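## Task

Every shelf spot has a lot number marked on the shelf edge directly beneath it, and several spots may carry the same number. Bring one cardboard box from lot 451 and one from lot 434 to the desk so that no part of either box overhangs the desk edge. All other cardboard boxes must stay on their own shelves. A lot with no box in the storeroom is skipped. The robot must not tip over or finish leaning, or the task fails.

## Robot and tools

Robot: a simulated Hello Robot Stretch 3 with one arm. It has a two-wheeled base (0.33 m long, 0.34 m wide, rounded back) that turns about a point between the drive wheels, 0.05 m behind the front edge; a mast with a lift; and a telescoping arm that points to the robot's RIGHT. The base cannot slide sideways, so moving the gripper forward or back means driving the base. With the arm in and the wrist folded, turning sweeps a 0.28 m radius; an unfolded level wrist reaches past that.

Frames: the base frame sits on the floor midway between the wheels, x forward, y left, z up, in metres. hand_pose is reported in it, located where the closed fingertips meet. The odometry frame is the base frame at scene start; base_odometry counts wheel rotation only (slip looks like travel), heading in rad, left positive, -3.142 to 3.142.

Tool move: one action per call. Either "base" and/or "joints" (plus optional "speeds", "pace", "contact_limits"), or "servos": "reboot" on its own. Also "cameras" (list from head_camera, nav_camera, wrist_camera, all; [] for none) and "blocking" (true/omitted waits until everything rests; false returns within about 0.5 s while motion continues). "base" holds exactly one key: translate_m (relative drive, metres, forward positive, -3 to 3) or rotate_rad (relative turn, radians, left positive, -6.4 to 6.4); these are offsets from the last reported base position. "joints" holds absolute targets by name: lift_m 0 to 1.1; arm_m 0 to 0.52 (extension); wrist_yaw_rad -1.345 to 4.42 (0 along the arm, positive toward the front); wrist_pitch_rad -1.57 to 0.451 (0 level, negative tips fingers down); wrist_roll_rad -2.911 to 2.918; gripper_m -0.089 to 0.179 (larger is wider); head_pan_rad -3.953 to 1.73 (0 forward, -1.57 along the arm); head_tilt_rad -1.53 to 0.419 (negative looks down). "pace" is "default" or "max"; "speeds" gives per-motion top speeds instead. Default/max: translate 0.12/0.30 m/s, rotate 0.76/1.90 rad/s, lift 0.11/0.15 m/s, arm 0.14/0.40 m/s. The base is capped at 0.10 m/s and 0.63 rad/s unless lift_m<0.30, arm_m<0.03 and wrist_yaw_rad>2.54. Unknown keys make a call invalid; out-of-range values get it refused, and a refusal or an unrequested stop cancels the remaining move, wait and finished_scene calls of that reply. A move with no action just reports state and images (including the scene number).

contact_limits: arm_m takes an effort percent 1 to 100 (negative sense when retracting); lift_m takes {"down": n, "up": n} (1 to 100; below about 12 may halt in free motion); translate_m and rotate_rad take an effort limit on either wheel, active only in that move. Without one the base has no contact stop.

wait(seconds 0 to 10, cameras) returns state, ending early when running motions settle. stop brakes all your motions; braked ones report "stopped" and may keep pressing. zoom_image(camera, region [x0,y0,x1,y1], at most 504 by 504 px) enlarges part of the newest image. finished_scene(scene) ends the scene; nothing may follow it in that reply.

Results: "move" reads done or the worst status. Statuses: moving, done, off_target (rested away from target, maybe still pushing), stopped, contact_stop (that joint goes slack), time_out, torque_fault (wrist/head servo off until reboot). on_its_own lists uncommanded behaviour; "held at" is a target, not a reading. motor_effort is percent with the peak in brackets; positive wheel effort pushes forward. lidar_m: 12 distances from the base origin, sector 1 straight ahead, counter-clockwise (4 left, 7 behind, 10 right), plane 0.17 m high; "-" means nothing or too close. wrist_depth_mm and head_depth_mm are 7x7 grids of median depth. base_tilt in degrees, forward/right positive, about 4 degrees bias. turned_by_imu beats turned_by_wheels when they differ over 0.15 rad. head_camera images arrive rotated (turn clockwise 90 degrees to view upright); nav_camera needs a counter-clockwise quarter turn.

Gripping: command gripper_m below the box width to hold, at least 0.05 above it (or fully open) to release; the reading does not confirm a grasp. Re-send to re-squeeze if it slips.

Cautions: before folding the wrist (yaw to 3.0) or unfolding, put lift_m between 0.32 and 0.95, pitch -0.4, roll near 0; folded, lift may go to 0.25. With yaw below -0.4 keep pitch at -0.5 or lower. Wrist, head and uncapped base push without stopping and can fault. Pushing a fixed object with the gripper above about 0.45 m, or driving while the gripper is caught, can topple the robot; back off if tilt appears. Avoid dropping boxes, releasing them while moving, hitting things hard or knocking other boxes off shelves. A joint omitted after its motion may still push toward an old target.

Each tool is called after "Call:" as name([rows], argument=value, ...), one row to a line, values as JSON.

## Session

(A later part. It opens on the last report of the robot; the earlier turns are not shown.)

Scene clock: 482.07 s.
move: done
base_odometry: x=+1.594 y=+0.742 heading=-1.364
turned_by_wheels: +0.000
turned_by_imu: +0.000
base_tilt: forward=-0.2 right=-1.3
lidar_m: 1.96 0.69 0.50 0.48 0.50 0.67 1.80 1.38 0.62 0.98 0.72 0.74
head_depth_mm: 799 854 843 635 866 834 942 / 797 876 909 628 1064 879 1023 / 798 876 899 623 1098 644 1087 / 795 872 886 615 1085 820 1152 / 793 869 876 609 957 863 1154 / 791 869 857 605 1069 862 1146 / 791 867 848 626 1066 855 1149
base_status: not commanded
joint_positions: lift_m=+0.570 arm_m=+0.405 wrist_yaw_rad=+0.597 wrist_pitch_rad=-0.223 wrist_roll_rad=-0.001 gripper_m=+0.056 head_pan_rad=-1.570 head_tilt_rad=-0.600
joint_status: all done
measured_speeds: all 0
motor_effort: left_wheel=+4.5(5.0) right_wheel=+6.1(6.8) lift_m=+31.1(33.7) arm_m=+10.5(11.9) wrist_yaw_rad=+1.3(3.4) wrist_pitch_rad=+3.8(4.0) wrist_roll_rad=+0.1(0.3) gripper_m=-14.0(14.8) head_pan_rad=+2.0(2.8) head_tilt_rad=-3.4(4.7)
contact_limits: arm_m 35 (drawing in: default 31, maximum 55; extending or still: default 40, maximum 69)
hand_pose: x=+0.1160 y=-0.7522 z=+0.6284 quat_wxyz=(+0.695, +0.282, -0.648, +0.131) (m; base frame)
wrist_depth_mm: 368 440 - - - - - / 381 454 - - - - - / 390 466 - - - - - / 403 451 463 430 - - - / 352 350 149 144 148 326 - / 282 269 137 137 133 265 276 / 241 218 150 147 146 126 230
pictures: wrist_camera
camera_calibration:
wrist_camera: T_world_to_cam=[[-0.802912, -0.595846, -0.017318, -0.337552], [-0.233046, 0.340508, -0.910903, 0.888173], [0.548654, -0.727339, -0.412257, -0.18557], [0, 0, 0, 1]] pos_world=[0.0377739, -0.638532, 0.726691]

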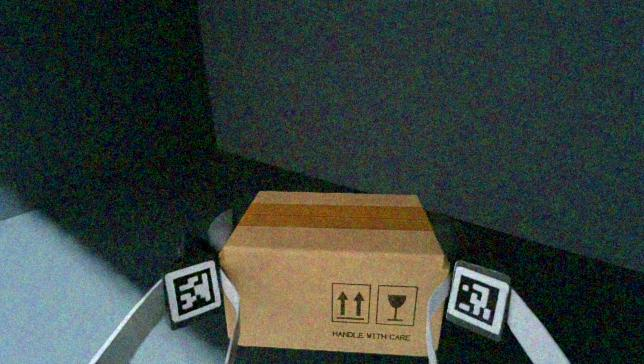

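Call:
move(joints={"arm_m": 0.0}, speeds={"arm_m": 0.22})

Call:
move(base={"translate_m": -1.3}, joints={"wrist_yaw_rad": 1.2, "lift_m": 0.85})

Call:
move(base={"translate_m": -0.3})

Call:
move(base={"rotate_rad": 1.571}, cameras=["wrist_camera", "nav_camera"])

Scene clock: 519.33 s.
move: done
base_odometry: x=+1.594 y=+0.742 heading=-1.364
turned_by_wheels: +0.000
turned_by_imu: +0.000
base_tilt: forward=-0.3 right=-1.4
lidar_m: 1.96 0.69 0.50 0.48 0.50 0.68 1.81 1.38 0.62 0.98 0.72 0.74
head_depth_mm: 798 852 841 636 865 834 944 / 796 877 910 630 1064 877 1115 / 794 873 896 622 1096 877 1165 / 792 871 887 617 1092 870 1152 / 791 872 872 610 1077 863 1150 / 792 873 861 605 1074 860 615 / 792 870 851 628 1060 854 1143
base_status: not commanded
joint_positions: lift_m=+0.570 arm_m=+0.001 wrist_yaw_rad=+0.597 wrist_pitch_rad=-0.224 wrist_roll_rad=-0.001 gripper_m=+0.056 head_pan_rad=-1.570 head_tilt_rad=-0.600
joint_status: all done
measured_speeds: all 0
motor_effort: left_wheel=+4.6(4.9) right_wheel=+5.7(6.4) lift_m=+24.1(32.2) arm_m=-12.7(15.0) wrist_yaw_rad=+1.0(3.6) wrist_pitch_rad=+4.1(4.2) wrist_roll_rad=+0.0(0.5) gripper_m=-14.6(14.8) head_pan_rad=+2.2(2.6) head_tilt_rad=-3.3(4.2)
hand_pose: x=+0.1160 y=-0.3478 z=+0.6283 quat_wxyz=(+0.695, +0.282, -0.648, +0.131) (m; base frame)
wrist_depth_mm: - 529 503 - - - - / - 860 - - - - - / - 553 - - - - - / - - 527 461 461 455 457 / - - 145 144 150 346 346 / - 124 137 137 133 294 284 / 891 818 148 145 144 - 267
pictures: none

Scene clock: 533.47 s.
move: done
base_odometry: x=+1.327 y=+2.014 heading=-1.364
turned_by_wheels: +0.000
turned_by_imu: -0.001
base_tilt: forward=-0.3 right=-1.2
lidar_m: 1.90 0.67 0.49 0.47 0.48 0.65 1.03 1.07 1.46 0.54 1.03 1.01
head_depth_mm: 2663 2775 2694 2400 1887 1506 1344 / 2718 2975 3219 2512 1859 1487 - / 2748 2996 3273 2489 1852 1478 1321 / 430 481 535 2155 1730 1393 1223 / 808 889 872 641 1081 888 1127 / 806 886 862 634 1079 886 - / 805 885 849 628 1065 880 1168
base_status: done
joint_positions: lift_m=+0.850 arm_m=+0.001 wrist_yaw_rad=+1.197 wrist_pitch_rad=-0.224 wrist_roll_rad=-0.001 gripper_m=+0.056 head_pan_rad=-1.570 head_tilt_rad=-0.600
joint_status: all done
measured_speeds: all 0
motor_effort: left_wheel=-1.2(10.5) right_wheel=-10.5(14.5) lift_m=+24.2(34.6) arm_m=-1.8(13.2) wrist_yaw_rad=+2.4(4.8) wrist_pitch_rad=+4.1(4.2) wrist_roll_rad=+0.2(0.5) gripper_m=-13.8(15.0) head_pan_rad=+2.0(2.8) head_tilt_rad=-2.8(4.2)
hand_pose: x=+0.2062 y=-0.2349 z=+0.9082 quat_wxyz=(+0.626, +0.461, -0.535, +0.331) (m; base frame)
wrist_depth_mm: - - - - - - 433 / - - - - - - - / - - - - - - - / - - - - - - - / - - 145 144 148 - - / - 124 137 137 133 126 - / - - 150 147 146 - -
pictures: none

Scene clock: 537.60 s.
move: done
base_odometry: x=+1.266 y=+2.307 heading=-1.364
turned_by_wheels: +0.000
turned_by_imu: +0.000
base_tilt: forward=-0.5 right=-1.0
lidar_m: 1.88 0.67 0.48 0.46 0.48 0.65 0.74 0.76 1.04 2.74 0.62 1.28
head_depth_mm: 2022 1981 1950 1919 1789 1515 1342 / 2656 2836 2781 2400 1865 1506 - / 2716 2975 3276 2468 1845 1473 1326 / 2722 2946 3241 2465 1845 1464 1255 / 2695 2999 3191 2419 1812 1468 1226 / 2709 2968 3217 2426 1743 1386 - / 2623 857 872 886 906 922 903
base_status: done
joint_positions: lift_m=+0.850 arm_m=+0.001 wrist_yaw_rad=+1.197 wrist_pitch_rad=-0.224 wrist_roll_rad=-0.001 gripper_m=+0.056 head_pan_rad=-1.570 head_tilt_rad=-0.600
joint_status: not commanded
measured_speeds: all 0
motor_effort: left_wheel=-2.4(10.4) right_wheel=-9.2(14.9) lift_m=+25.0(25.2) arm_m=+1.1(2.5) wrist_yaw_rad=+2.6(3.3) wrist_pitch_rad=+4.0(4.2) wrist_roll_rad=-0.1(0.6) gripper_m=-14.5(14.7) head_pan_rad=+1.9(2.4) head_tilt_rad=-2.1(3.3)
hand_pose: x=+0.2062 y=-0.2349 z=+0.9082 quat_wxyz=(+0.626, +0.461, -0.535, +0.331) (m; base frame)
wrist_depth_mm: - - - - - - 305 / - - - - - - 313 / - - - - - - - / - - - - - - - / - - 144 144 148 154 - / - 124 137 137 133 124 - / - - 150 147 146 122 -
pictures: none

Scene clock: 541.20 s.
move: done
base_odometry: x=+1.266 y=+2.307 heading=+0.207
turned_by_wheels: +1.571
turned_by_imu: +1.545
base_tilt: forward=-0.3 right=-1.2
lidar_m: 0.46 0.48 0.64 0.74 0.76 1.02 2.63 0.62 1.28 2.00 0.67 0.48
head_depth_mm: 1735 1832 2074 1378 1535 1440 1308 / 2466 2011 2136 2275 1819 1485 - / 3333 3493 3264 2475 1855 1480 1317 / 3302 3615 3719 2429 1839 1477 1252 / 3333 3636 3643 2436 1825 1451 1226 / 2319 2379 2422 2203 1822 1451 - / 1466 1479 1505 1522 1547 1407 1239
base_status: done
joint_positions: lift_m=+0.850 arm_m=+0.001 wrist_yaw_rad=+1.197 wrist_pitch_rad=-0.224 wrist_roll_rad=-0.001 gripper_m=+0.056 head_pan_rad=-1.570 head_tilt_rad=-0.600
joint_status: not commanded
measured_speeds: all 0
motor_effort: left_wheel=-8.7(12.3) right_wheel=+8.8(13.3) lift_m=+25.3(25.3) arm_m=-4.1(5.0) wrist_yaw_rad=+1.0(3.1) wrist_pitch_rad=+4.1(4.2) wrist_roll_rad=+0.0(0.5) gripper_m=-13.8(14.9) head_pan_rad=+1.7(2.3) head_tilt_rad=-1.9(3.1)
hand_pose: x=+0.2062 y=-0.2348 z=+0.9082 quat_wxyz=(+0.626, +0.461, -0.535, +0.331) (m; base frame)
wrist_depth_mm: 300 321 347 376 414 460 512 / 314 335 367 399 445 493 537 / 330 355 387 425 470 525 - / 347 372 402 438 498 - - / 364 392 149 144 148 - - / 383 393 137 137 133 - - / 398 457 150 145 144 - -
pictures: nav_camera (sideways), wrist_camera
camera_calibration:
nav_camera: T_world_to_cam=[[0.0175176, -0.54265, 0.839777, -1.04974], [-0.999788, -0.0185747, 0.00885269, 0.0448003], [0.0107947, -0.839754, -0.54286, 0.659666], [0, 0, 0, 1]] pos_world=[0.0560587, -0.0148498, 1.23925]
wrist_camera: T_world_to_cam=[[-0.326212, -0.945137, -0.0173698, -0.132314], [-0.385456, 0.149773, -0.91049, 0.974114], [0.863139, -0.290318, -0.413167, 0.295207], [0, 0, 0, 1]] pos_world=[0.0775111, -0.185246, 1.00659]

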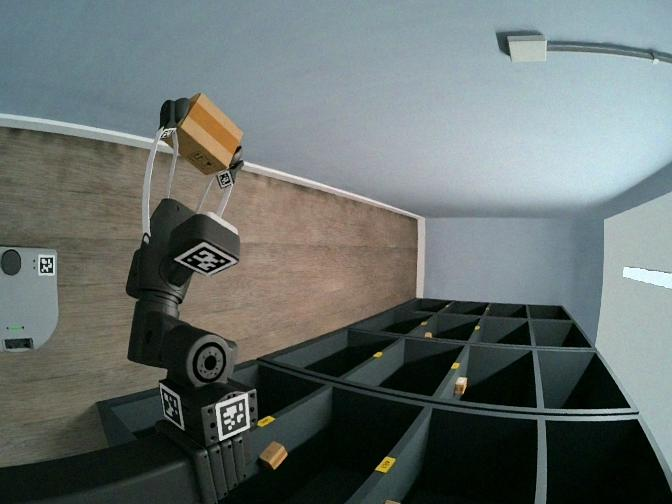

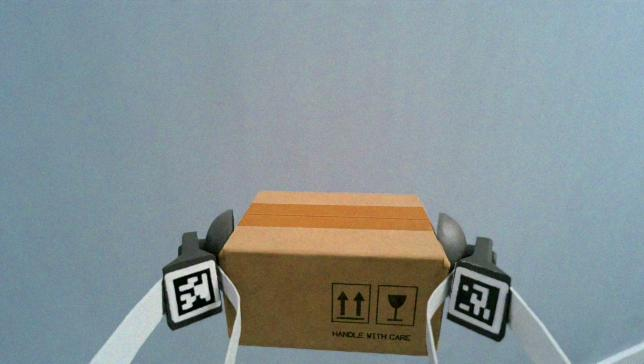

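Call:
move(base={"rotate_rad": -0.08}, joints={"wrist_yaw_rad": 1.6})

Call:
move(base={"translate_m": -0.95})

Call:
move(base={"translate_m": -0.92})

Call:
move(base={"rotate_rad": -1.48}, cameras=["nav_camera", "wrist_camera"])

Scene clock: 577.23 s.
move: done
base_odometry: x=+1.266 y=+2.307 heading=+0.127
turned_by_wheels: -0.080
turned_by_imu: -0.079
base_tilt: forward=-0.3 right=-1.1
lidar_m: 0.46 0.47 0.60 0.74 0.75 0.95 2.07 0.62 1.28 2.16 0.73 0.49
head_depth_mm: 1785 1171 1229 1330 1534 1413 1262 / 1775 1897 2097 1742 1594 1482 - / 2550 2741 2413 2348 1854 1481 296 / 3319 3613 3654 2460 1836 1463 296 / 3236 3575 3623 2432 1821 1467 1224 / 3204 3531 3380 2421 1818 1451 1220 / 2126 2056 2013 1980 1735 1442 1216
base_status: done
joint_positions: lift_m=+0.850 arm_m=+0.001 wrist_yaw_rad=+1.597 wrist_pitch_rad=-0.224 wrist_roll_rad=-0.001 gripper_m=+0.056 head_pan_rad=-1.570 head_tilt_rad=-0.600
joint_status: all done
measured_speeds: all 0
motor_effort: left_wheel=+8.9(11.0) right_wheel=-10.5(11.5) lift_m=+25.1(25.9) arm_m=-12.1(13.4) wrist_yaw_rad=+0.9(5.2) wrist_pitch_rad=+4.1(4.2) wrist_roll_rad=+0.1(0.4) gripper_m=-14.1(14.6) head_pan_rad=+2.0(2.1) head_tilt_rad=-2.1(2.5)
hand_pose: x=+0.2230 y=-0.1392 z=+0.9082 quat_wxyz=(+0.548, +0.558, -0.433, +0.448) (m; base frame)
wrist_depth_mm: 349 352 354 356 362 361 365 / 371 371 375 378 383 386 388 / 390 399 399 402 407 409 411 / 417 422 422 426 429 436 439 / 449 445 149 144 150 459 476 / 481 468 137 137 133 494 510 / 514 523 149 146 144 122 543
pictures: none

Scene clock: 587.87 s.
move: done
base_odometry: x=+0.323 y=+2.187 heading=+0.127
turned_by_wheels: +0.000
turned_by_imu: -0.001
base_tilt: forward=-0.5 right=-1.1
lidar_m: 1.40 1.02 0.68 0.64 0.65 0.82 1.79 2.05 2.32 0.38 0.39 0.49
head_depth_mm: 3530 3742 3753 2510 1876 1501 1338 / 3361 3772 3803 2499 1867 1493 - / 3311 3494 3644 2513 1848 1470 296 / 291 318 352 398 464 559 296 / 289 314 348 392 447 522 625 / 287 310 343 386 441 512 610 / 286 307 339 381 433 502 592
base_status: done
joint_positions: lift_m=+0.850 arm_m=+0.001 wrist_yaw_rad=+1.597 wrist_pitch_rad=-0.224 wrist_roll_rad=-0.001 gripper_m=+0.056 head_pan_rad=-1.570 head_tilt_rad=-0.600
joint_status: not commanded
measured_speeds: all 0
motor_effort: left_wheel=-2.6(10.7) right_wheel=-9.0(15.2) lift_m=+25.9(26.4) arm_m=-2.2(12.5) wrist_yaw_rad=+2.7(3.6) wrist_pitch_rad=+4.1(4.2) wrist_roll_rad=+0.2(0.5) gripper_m=-14.0(14.9) head_pan_rad=+1.9(2.3) head_tilt_rad=-0.6(2.6)
hand_pose: x=+0.2230 y=-0.1392 z=+0.9082 quat_wxyz=(+0.548, +0.558, -0.433, +0.448) (m; base frame)
wrist_depth_mm: - - - - - - 278 / - - - - - - 268 / - - - - - - 281 / - - - - - - 281 / - - 144 144 150 - 281 / - 124 137 137 133 - 271 / - - 150 147 146 122 274
pictures: none

Scene clock: 598.20 s.
move: done
base_odometry: x=-0.589 y=+2.070 heading=+0.127
turned_by_wheels: +0.000
turned_by_imu: -0.001
base_tilt: forward=-0.3 right=-1.2
lidar_m: 1.33 0.86 0.58 0.54 0.55 0.70 1.44 1.46 1.32 3.70 1.35 0.97
head_depth_mm: 2952 3001 1747 2289 1870 1490 1336 / 3486 3808 3092 2457 1859 1492 - / 3472 3703 3762 2476 1845 1489 297 / 3485 3807 3645 2434 1831 1475 296 / 3436 3702 3631 2432 1819 1455 1223 / 3364 3699 3571 2394 1820 1470 1221 / 3235 3513 3303 2388 1807 1447 1217
base_status: done
joint_positions: lift_m=+0.850 arm_m=+0.001 wrist_yaw_rad=+1.597 wrist_pitch_rad=-0.224 wrist_roll_rad=-0.001 gripper_m=+0.056 head_pan_rad=-1.570 head_tilt_rad=-0.600
joint_status: not commanded
measured_speeds: all 0
motor_effort: left_wheel=-0.8(11.1) right_wheel=-11.0(14.8) lift_m=+26.5(27.2) arm_m=+7.2(7.8) wrist_yaw_rad=+2.3(3.8) wrist_pitch_rad=+4.0(4.2) wrist_roll_rad=+0.1(0.4) gripper_m=-14.2(15.0) head_pan_rad=+1.3(2.1) head_tilt_rad=-0.8(2.1)
hand_pose: x=+0.2230 y=-0.1392 z=+0.9082 quat_wxyz=(+0.548, +0.558, -0.433, +0.448) (m; base frame)
wrist_depth_mm: - - - - - 720 - / - - - - - 756 - / - - - - - 803 - / - - - - - - - / - - 144 144 150 - - / - 124 137 137 133 - - / - - 150 147 146 - -
pictures: none

Scene clock: 601.67 s.
move: done
base_odometry: x=-0.589 y=+2.070 heading=-1.352
turned_by_wheels: -1.480
turned_by_imu: -1.455
base_tilt: forward=-0.3 right=-1.1
lidar_m: 3.27 1.20 0.97 2.13 0.77 0.56 0.54 0.56 0.77 1.44 1.31 1.93
head_depth_mm: 1186 1318 1406 1446 1430 1371 1305 / 1192 1307 1448 1631 1751 1487 - / 1183 1299 1440 1623 1783 1478 296 / 1185 1302 1450 1635 1776 1468 296 / 1186 1307 1454 1637 1762 1462 1218 / 1186 1298 1440 1610 1752 1454 1226 / 1188 1307 1435 1628 1752 1451 1218
base_status: done
joint_positions: lift_m=+0.850 arm_m=+0.001 wrist_yaw_rad=+1.597 wrist_pitch_rad=-0.224 wrist_roll_rad=-0.001 gripper_m=+0.056 head_pan_rad=-1.570 head_tilt_rad=-0.600
joint_status: not commanded
measured_speeds: all 0
motor_effort: left_wheel=+7.5(12.2) right_wheel=-9.9(13.6) lift_m=+26.6(27.6) arm_m=+3.9(8.5) wrist_yaw_rad=+2.1(3.4) wrist_pitch_rad=+4.0(4.2) wrist_roll_rad=+0.1(0.4) gripper_m=-14.4(14.8) head_pan_rad=+1.0(2.0) head_tilt_rad=-0.9(1.3)
hand_pose: x=+0.2230 y=-0.1392 z=+0.9082 quat_wxyz=(+0.547, +0.558, -0.433, +0.448) (m; base frame)
wrist_depth_mm: - - - - - - - / - - - - - - - / - - - - - - - / - - - - - - - / - - 145 144 150 - - / - 124 137 137 133 - - / - - 150 146 146 - -
pictures: nav_camera (sideways), wrist_camera
camera_calibration:
nav_camera: T_world_to_cam=[[0.0175176, -0.54265, 0.839777, -1.04974], [-0.999788, -0.0185747, 0.00885269, 0.0448003], [0.0107947, -0.839754, -0.54286, 0.659666], [0, 0, 0, 1]] pos_world=[0.0560587, -0.0148498, 1.23925]
wrist_camera: T_world_to_cam=[[0.06769, -0.997555, -0.0173633, -0.131543], [-0.413334, -0.0121991, -0.910498, 0.949914], [0.90806, 0.0688084, -0.413149, 0.348497], [0, 0, 0, 1]] pos_world=[0.0850798, -0.143613, 1.00659]

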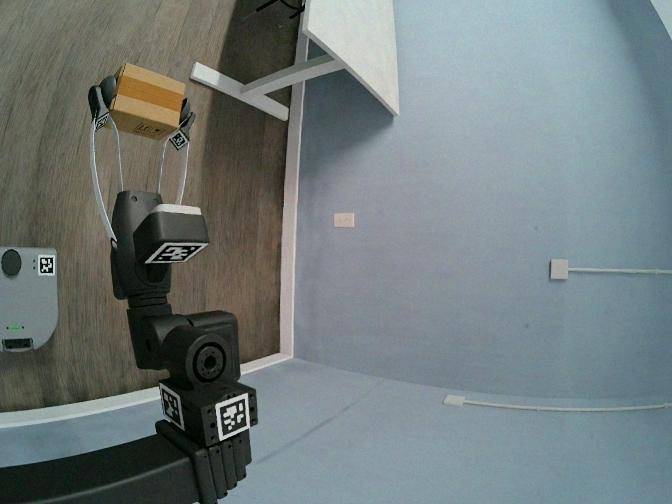

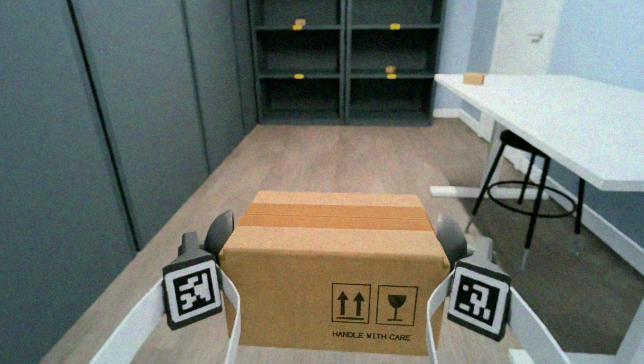

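Call:
move(base={"translate_m": 1.12}, joints={"wrist_yaw_rad": 0.0}, cameras=["head_camera"])

Scene clock: 621.23 s.
move: done
base_odometry: x=-0.346 y=+0.977 heading=-1.352
turned_by_wheels: +0.000
turned_by_imu: +0.000
base_tilt: forward=-0.2 right=-1.2
lidar_m: 2.63 1.20 0.88 0.84 0.88 1.72 1.65 1.71 1.50 1.01 0.96 1.40
head_depth_mm: 1182 1302 1444 1602 944 1504 1347 / 1183 1304 1420 1125 898 1486 - / 1191 1310 1427 1107 857 464 325 / 1186 1302 1405 1101 829 299 300 / 1183 1304 1414 1094 882 1386 1195 / 1179 1304 1416 1079 906 1417 1218 / 1187 1302 1396 1068 901 1412 1211
base_status: done
joint_positions: lift_m=+0.850 arm_m=+0.001 wrist_yaw_rad=+0.003 wrist_pitch_rad=-0.224 wrist_roll_rad=-0.001 gripper_m=+0.056 head_pan_rad=-1.570 head_tilt_rad=-0.600
joint_status: all done
measured_speeds: all 0
motor_effort: left_wheel=+8.6(12.0) right_wheel=+1.2(10.4) lift_m=+27.7(28.2) arm_m=-6.2(13.5) wrist_yaw_rad=-2.9(6.7) wrist_pitch_rad=+4.0(4.2) wrist_roll_rad=+0.1(0.5) gripper_m=-14.4(14.9) head_pan_rad=+1.1(2.1) head_tilt_rad=-0.4(1.0)
hand_pose: x=-0.0208 y=-0.3900 z=+0.9082 quat_wxyz=(+0.703, +0.080, -0.702, -0.078) (m; base frame)
wrist_depth_mm: - - - - - - - / - - - - - - - / - - - - - - - / - - - 174 - - - / - - 145 144 148 - - / - 123 137 137 133 - - / - 124 150 147 146 - -
pictures: head_camera (sideways)
camera_calibration:
head_camera: T_world_to_cam=[[-0.0467445, 0.520086, -0.852834, 1.12534], [0.997499, -0.0210087, -0.0674855, 0.0813531], [-0.0530152, -0.853856, -0.517803, 0.629753], [0, 0, 0, 1]] pos_world=[0.00484051, -0.0458484, 1.29131]

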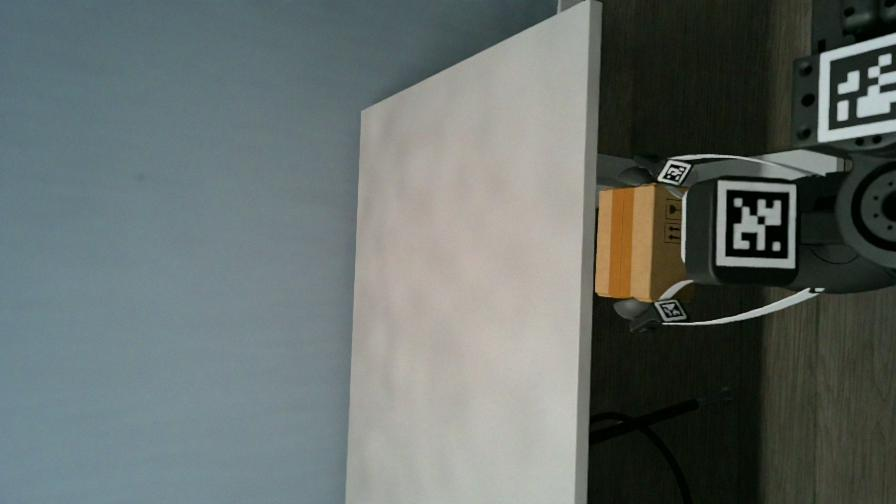

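Call:
move(joints={"arm_m": 0.39}, speeds={"arm_m": 0.22})

Call:
move(joints={"lift_m": 0.712})

Call:
move(joints={"lift_m": 0.691}, speeds={"lift_m": 0.03}, contact_limits={"lift_m": {"down": 14}}, cameras=["wrist_camera"])

Scene clock: 633.43 s.
move: done
base_odometry: x=-0.346 y=+0.977 heading=-1.352
turned_by_wheels: +0.000
turned_by_imu: +0.000
base_tilt: forward=-0.3 right=-1.2
lidar_m: 2.62 1.20 0.88 0.84 0.87 1.71 1.65 1.71 1.49 1.01 0.96 1.40
head_depth_mm: 1181 1311 1448 1597 351 288 - / 1191 1308 1427 454 350 1436 1238 / 1186 1299 1430 530 894 1442 1211 / 1184 1315 1414 560 887 1472 1228 / 1187 1295 1414 1087 913 1462 1226 / 1179 1294 1417 1075 907 1408 1213 / 1181 1301 1402 1067 900 1404 1207
base_status: not commanded
joint_positions: lift_m=+0.850 arm_m=+0.390 wrist_yaw_rad=+0.003 wrist_pitch_rad=-0.224 wrist_roll_rad=-0.001 gripper_m=+0.056 head_pan_rad=-1.570 head_tilt_rad=-0.600
joint_status: all done
measured_speeds: all 0
motor_effort: left_wheel=+7.6(8.8) right_wheel=+1.2(1.9) lift_m=+27.5(28.6) arm_m=+12.7(15.1) wrist_yaw_rad=-3.6(4.3) wrist_pitch_rad=+4.1(4.2) wrist_roll_rad=+0.2(0.4) gripper_m=-14.3(14.7) head_pan_rad=+1.0(1.6) head_tilt_rad=+0.1(1.7)
hand_pose: x=-0.0208 y=-0.7794 z=+0.9082 quat_wxyz=(+0.703, +0.080, -0.702, -0.078) (m; base frame)
wrist_depth_mm: - - - - - - - / - - - - - - - / - - - - - - - / - - - 174 - - - / - - 145 144 148 - - / - - 137 136 133 - - / - - 147 145 144 - -
pictures: none

Scene clock: 635.53 s.
move: done
base_odometry: x=-0.346 y=+0.977 heading=-1.352
turned_by_wheels: +0.000
turned_by_imu: +0.000
base_tilt: forward=-0.3 right=-1.2
lidar_m: 2.62 1.20 0.88 0.84 0.88 1.72 1.65 1.71 1.49 1.01 0.96 1.41
head_depth_mm: 1186 1303 1450 1590 941 1494 1253 / 1187 1297 1432 1125 870 426 359 / 1182 1297 1427 1107 597 1399 1208 / 1184 1302 1415 1097 630 1456 1227 / 1189 1302 1422 1091 911 1459 1217 / 1184 1301 1419 1081 908 1419 1218 / 1180 1298 1400 1068 899 1414 1211
base_status: not commanded
joint_positions: lift_m=+0.712 arm_m=+0.390 wrist_yaw_rad=+0.003 wrist_pitch_rad=-0.225 wrist_roll_rad=-0.001 gripper_m=+0.056 head_pan_rad=-1.570 head_tilt_rad=-0.600
joint_status: all done
measured_speeds: all 0
motor_effort: left_wheel=+8.4(8.6) right_wheel=+0.8(1.8) lift_m=+24.1(26.7) arm_m=+11.7(14.1) wrist_yaw_rad=-3.2(4.5) wrist_pitch_rad=+4.1(4.2) wrist_roll_rad=+0.0(0.4) gripper_m=-14.3(14.7) head_pan_rad=+1.1(1.6) head_tilt_rad=+1.6(2.0)
hand_pose: x=-0.0208 y=-0.7794 z=+0.7701 quat_wxyz=(+0.703, +0.081, -0.702, -0.079) (m; base frame)
wrist_depth_mm: - - - - - - - / - - - - - - - / - - - - - - - / - - - 174 - - - / - - 144 144 148 - - / - - 137 137 133 - - / - - 147 145 144 - -
pictures: none

Scene clock: 636.67 s.
move: done
base_odometry: x=-0.346 y=+0.977 heading=-1.352
turned_by_wheels: +0.000
turned_by_imu: +0.000
base_tilt: forward=-0.3 right=-1.1
lidar_m: 2.62 1.20 0.88 0.84 0.88 1.72 1.65 1.71 1.50 1.01 0.96 1.40
head_depth_mm: 1186 1307 1446 1596 940 1494 1244 / 1187 1304 1427 1119 868 461 380 / 1181 1300 1421 1111 607 1394 1209 / 1181 1308 1427 1099 644 1470 1230 / 1189 1298 1425 1087 917 1458 1225 / 1180 1295 1406 1076 907 1423 1209 / 1178 1297 1395 1068 900 1406 1213
base_status: not commanded
joint_positions: lift_m=+0.691 arm_m=+0.390 wrist_yaw_rad=+0.003 wrist_pitch_rad=-0.210 wrist_roll_rad=-0.001 gripper_m=+0.056 head_pan_rad=-1.570 head_tilt_rad=-0.600
joint_status: all done
measured_speeds: all 0
motor_effort: left_wheel=+8.0(8.6) right_wheel=+0.7(1.5) lift_m=+22.9(27.2) arm_m=+11.5(12.3) wrist_yaw_rad=-1.7(4.3) wrist_pitch_rad=+1.4(4.2) wrist_roll_rad=+0.3(0.3) gripper_m=-14.6(14.8) head_pan_rad=+0.8(1.4) head_tilt_rad=+1.2(1.6)
contact_limits: lift_m down 14 (down: maximum 72; up: maximum 65)
hand_pose: x=-0.0208 y=-0.7805 z=+0.7527 quat_wxyz=(+0.704, +0.075, -0.703, -0.073) (m; base frame)
wrist_depth_mm: - - - - - - - / - - - - - - - / - - - - - - - / - - - 179 - - - / - - 143 142 150 - - / - - 137 137 133 - - / - - 148 147 144 - -
pictures: wrist_camera
camera_calibration:
wrist_camera: T_world_to_cam=[[-0.998873, -0.0443878, -0.0167834, -0.0360744], [-0.00240013, 0.400475, -0.916305, 1.03473], [0.0473941, -0.915232, -0.40013, -0.246044], [0, 0, 0, 1]] pos_world=[-0.0218892, -0.641174, 0.849077]

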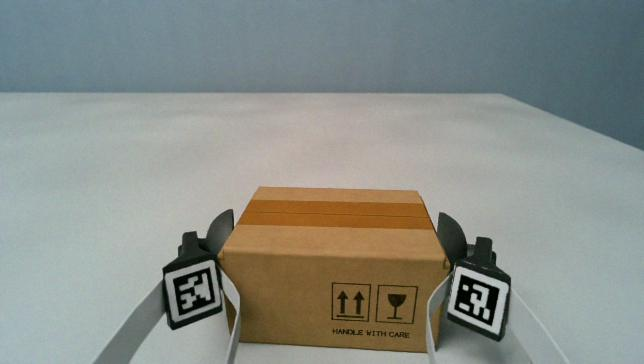

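Contact made; release and retract.

Call:
move(joints={"gripper_m": 0.179})

Call:
move(joints={"arm_m": 0.1}, cameras=["head_camera", "nav_camera"])

Scene clock: 642.07 s.
move: done
base_odometry: x=-0.346 y=+0.977 heading=-1.352
turned_by_wheels: +0.000
turned_by_imu: +0.000
base_tilt: forward=-0.2 right=-1.1
lidar_m: 2.62 1.20 0.88 0.85 0.88 1.71 1.65 1.71 1.50 1.01 0.96 1.41
head_depth_mm: 1190 1309 1452 1604 941 1495 1245 / 1186 1302 1422 1122 872 460 380 / 1183 1301 1418 1116 608 1400 1206 / 1183 1299 1428 1100 642 1462 1227 / 1179 1301 1417 1089 911 1459 1217 / 1185 1294 1420 1079 907 1417 1221 / 1178 1298 1408 1064 894 1415 1208
base_status: not commanded
joint_positions: lift_m=+0.691 arm_m=+0.390 wrist_yaw_rad=+0.003 wrist_pitch_rad=-0.214 wrist_roll_rad=-0.001 gripper_m=+0.179 head_pan_rad=-1.570 head_tilt_rad=-0.600
joint_status: all done
measured_speeds: all 0
motor_effort: left_wheel=+7.9(8.6) right_wheel=+1.3(1.6) lift_m=+24.1(24.6) arm_m=+8.7(10.0) wrist_yaw_rad=-2.4(4.4) wrist_pitch_rad=+2.1(2.2) wrist_roll_rad=+0.3(0.3) gripper_m=+0.9(82.4) head_pan_rad=+1.5(1.6) head_tilt_rad=+1.2(1.9)
contact_limits: lift_m down 14 (down: maximum 72; up: maximum 65)
hand_pose: x=-0.0208 y=-0.7803 z=+0.7518 quat_wxyz=(+0.704, +0.077, -0.702, -0.075) (m; base frame)
wrist_depth_mm: - - - - - - - / - - - - - - - / - - - - - - - / - - - 176 - - - / - 142 135 141 147 - - / - 126 139 137 134 - - / - - 149 146 144 - 105
pictures: none

Scene clock: 645.43 s.
move: done
base_odometry: x=-0.346 y=+0.977 heading=-1.352
turned_by_wheels: +0.000
turned_by_imu: +0.000
base_tilt: forward=-0.2 right=-1.2
lidar_m: 2.62 1.20 0.87 0.84 0.88 1.71 1.65 1.71 1.49 1.01 0.96 1.41
head_depth_mm: 1181 1304 1456 1600 941 1490 1243 / 1196 1300 1429 1119 901 1491 384 / 1185 1305 1422 1113 891 1400 364 / 1183 1306 1418 1099 886 1470 389 / 1189 1297 1416 1092 916 1428 1220 / 1186 1299 1407 1078 907 1421 1213 / 1183 1294 1394 1067 896 1414 1208
base_status: not commanded
joint_positions: lift_m=+0.691 arm_m=+0.100 wrist_yaw_rad=+0.003 wrist_pitch_rad=-0.214 wrist_roll_rad=-0.001 gripper_m=+0.179 head_pan_rad=-1.570 head_tilt_rad=-0.600
joint_status: all done
measured_speeds: all 0
motor_effort: left_wheel=+8.0(8.8) right_wheel=+0.6(1.9) lift_m=+25.3(25.8) arm_m=-13.4(14.9) wrist_yaw_rad=-2.8(4.6) wrist_pitch_rad=+2.2(2.3) wrist_roll_rad=+0.2(0.4) gripper_m=+0.4(1.1) head_pan_rad=+0.7(1.5) head_tilt_rad=+0.8(2.3)
contact_limits: lift_m down 14 (down: maximum 72; up: maximum 65)
hand_pose: x=-0.0208 y=-0.4902 z=+0.7517 quat_wxyz=(+0.704, +0.077, -0.702, -0.075) (m; base frame)
wrist_depth_mm: - - - - - - - / - - - - - - - / - - - 404 - - - / - - - - - - - / - 623 - - - - - / 118 141 - - - - - / - - - - - - 105
pictures: head_camera (sideways), nav_camera (sideways)
camera_calibration:
head_camera: T_world_to_cam=[[-0.0467445, 0.520086, -0.852834, 1.12534], [0.997499, -0.0210087, -0.0674855, 0.0813531], [-0.0530152, -0.853856, -0.517803, 0.629753], [0, 0, 0, 1]] pos_world=[0.00484051, -0.0458484, 1.29131]
nav_camera: T_world_to_cam=[[0.0175176, -0.54265, 0.839777, -1.04974], [-0.999788, -0.0185747, 0.00885269, 0.0448003], [0.0107947, -0.839754, -0.54286, 0.659666], [0, 0, 0, 1]] pos_world=[0.0560587, -0.0148498, 1.23925]

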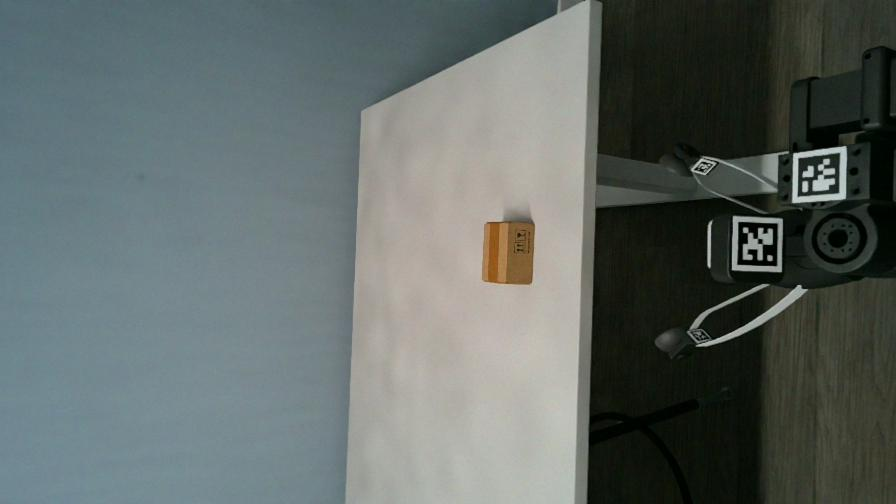

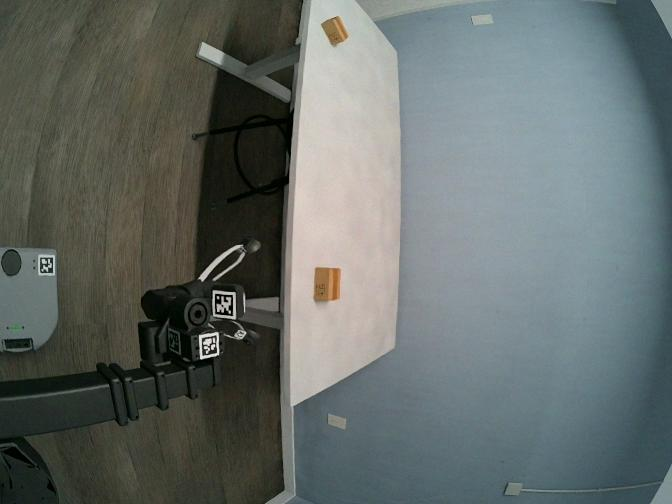

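Both boxes are on the desk.

Call:
finished_scene(scene=2)

The scene is finished: the task was done.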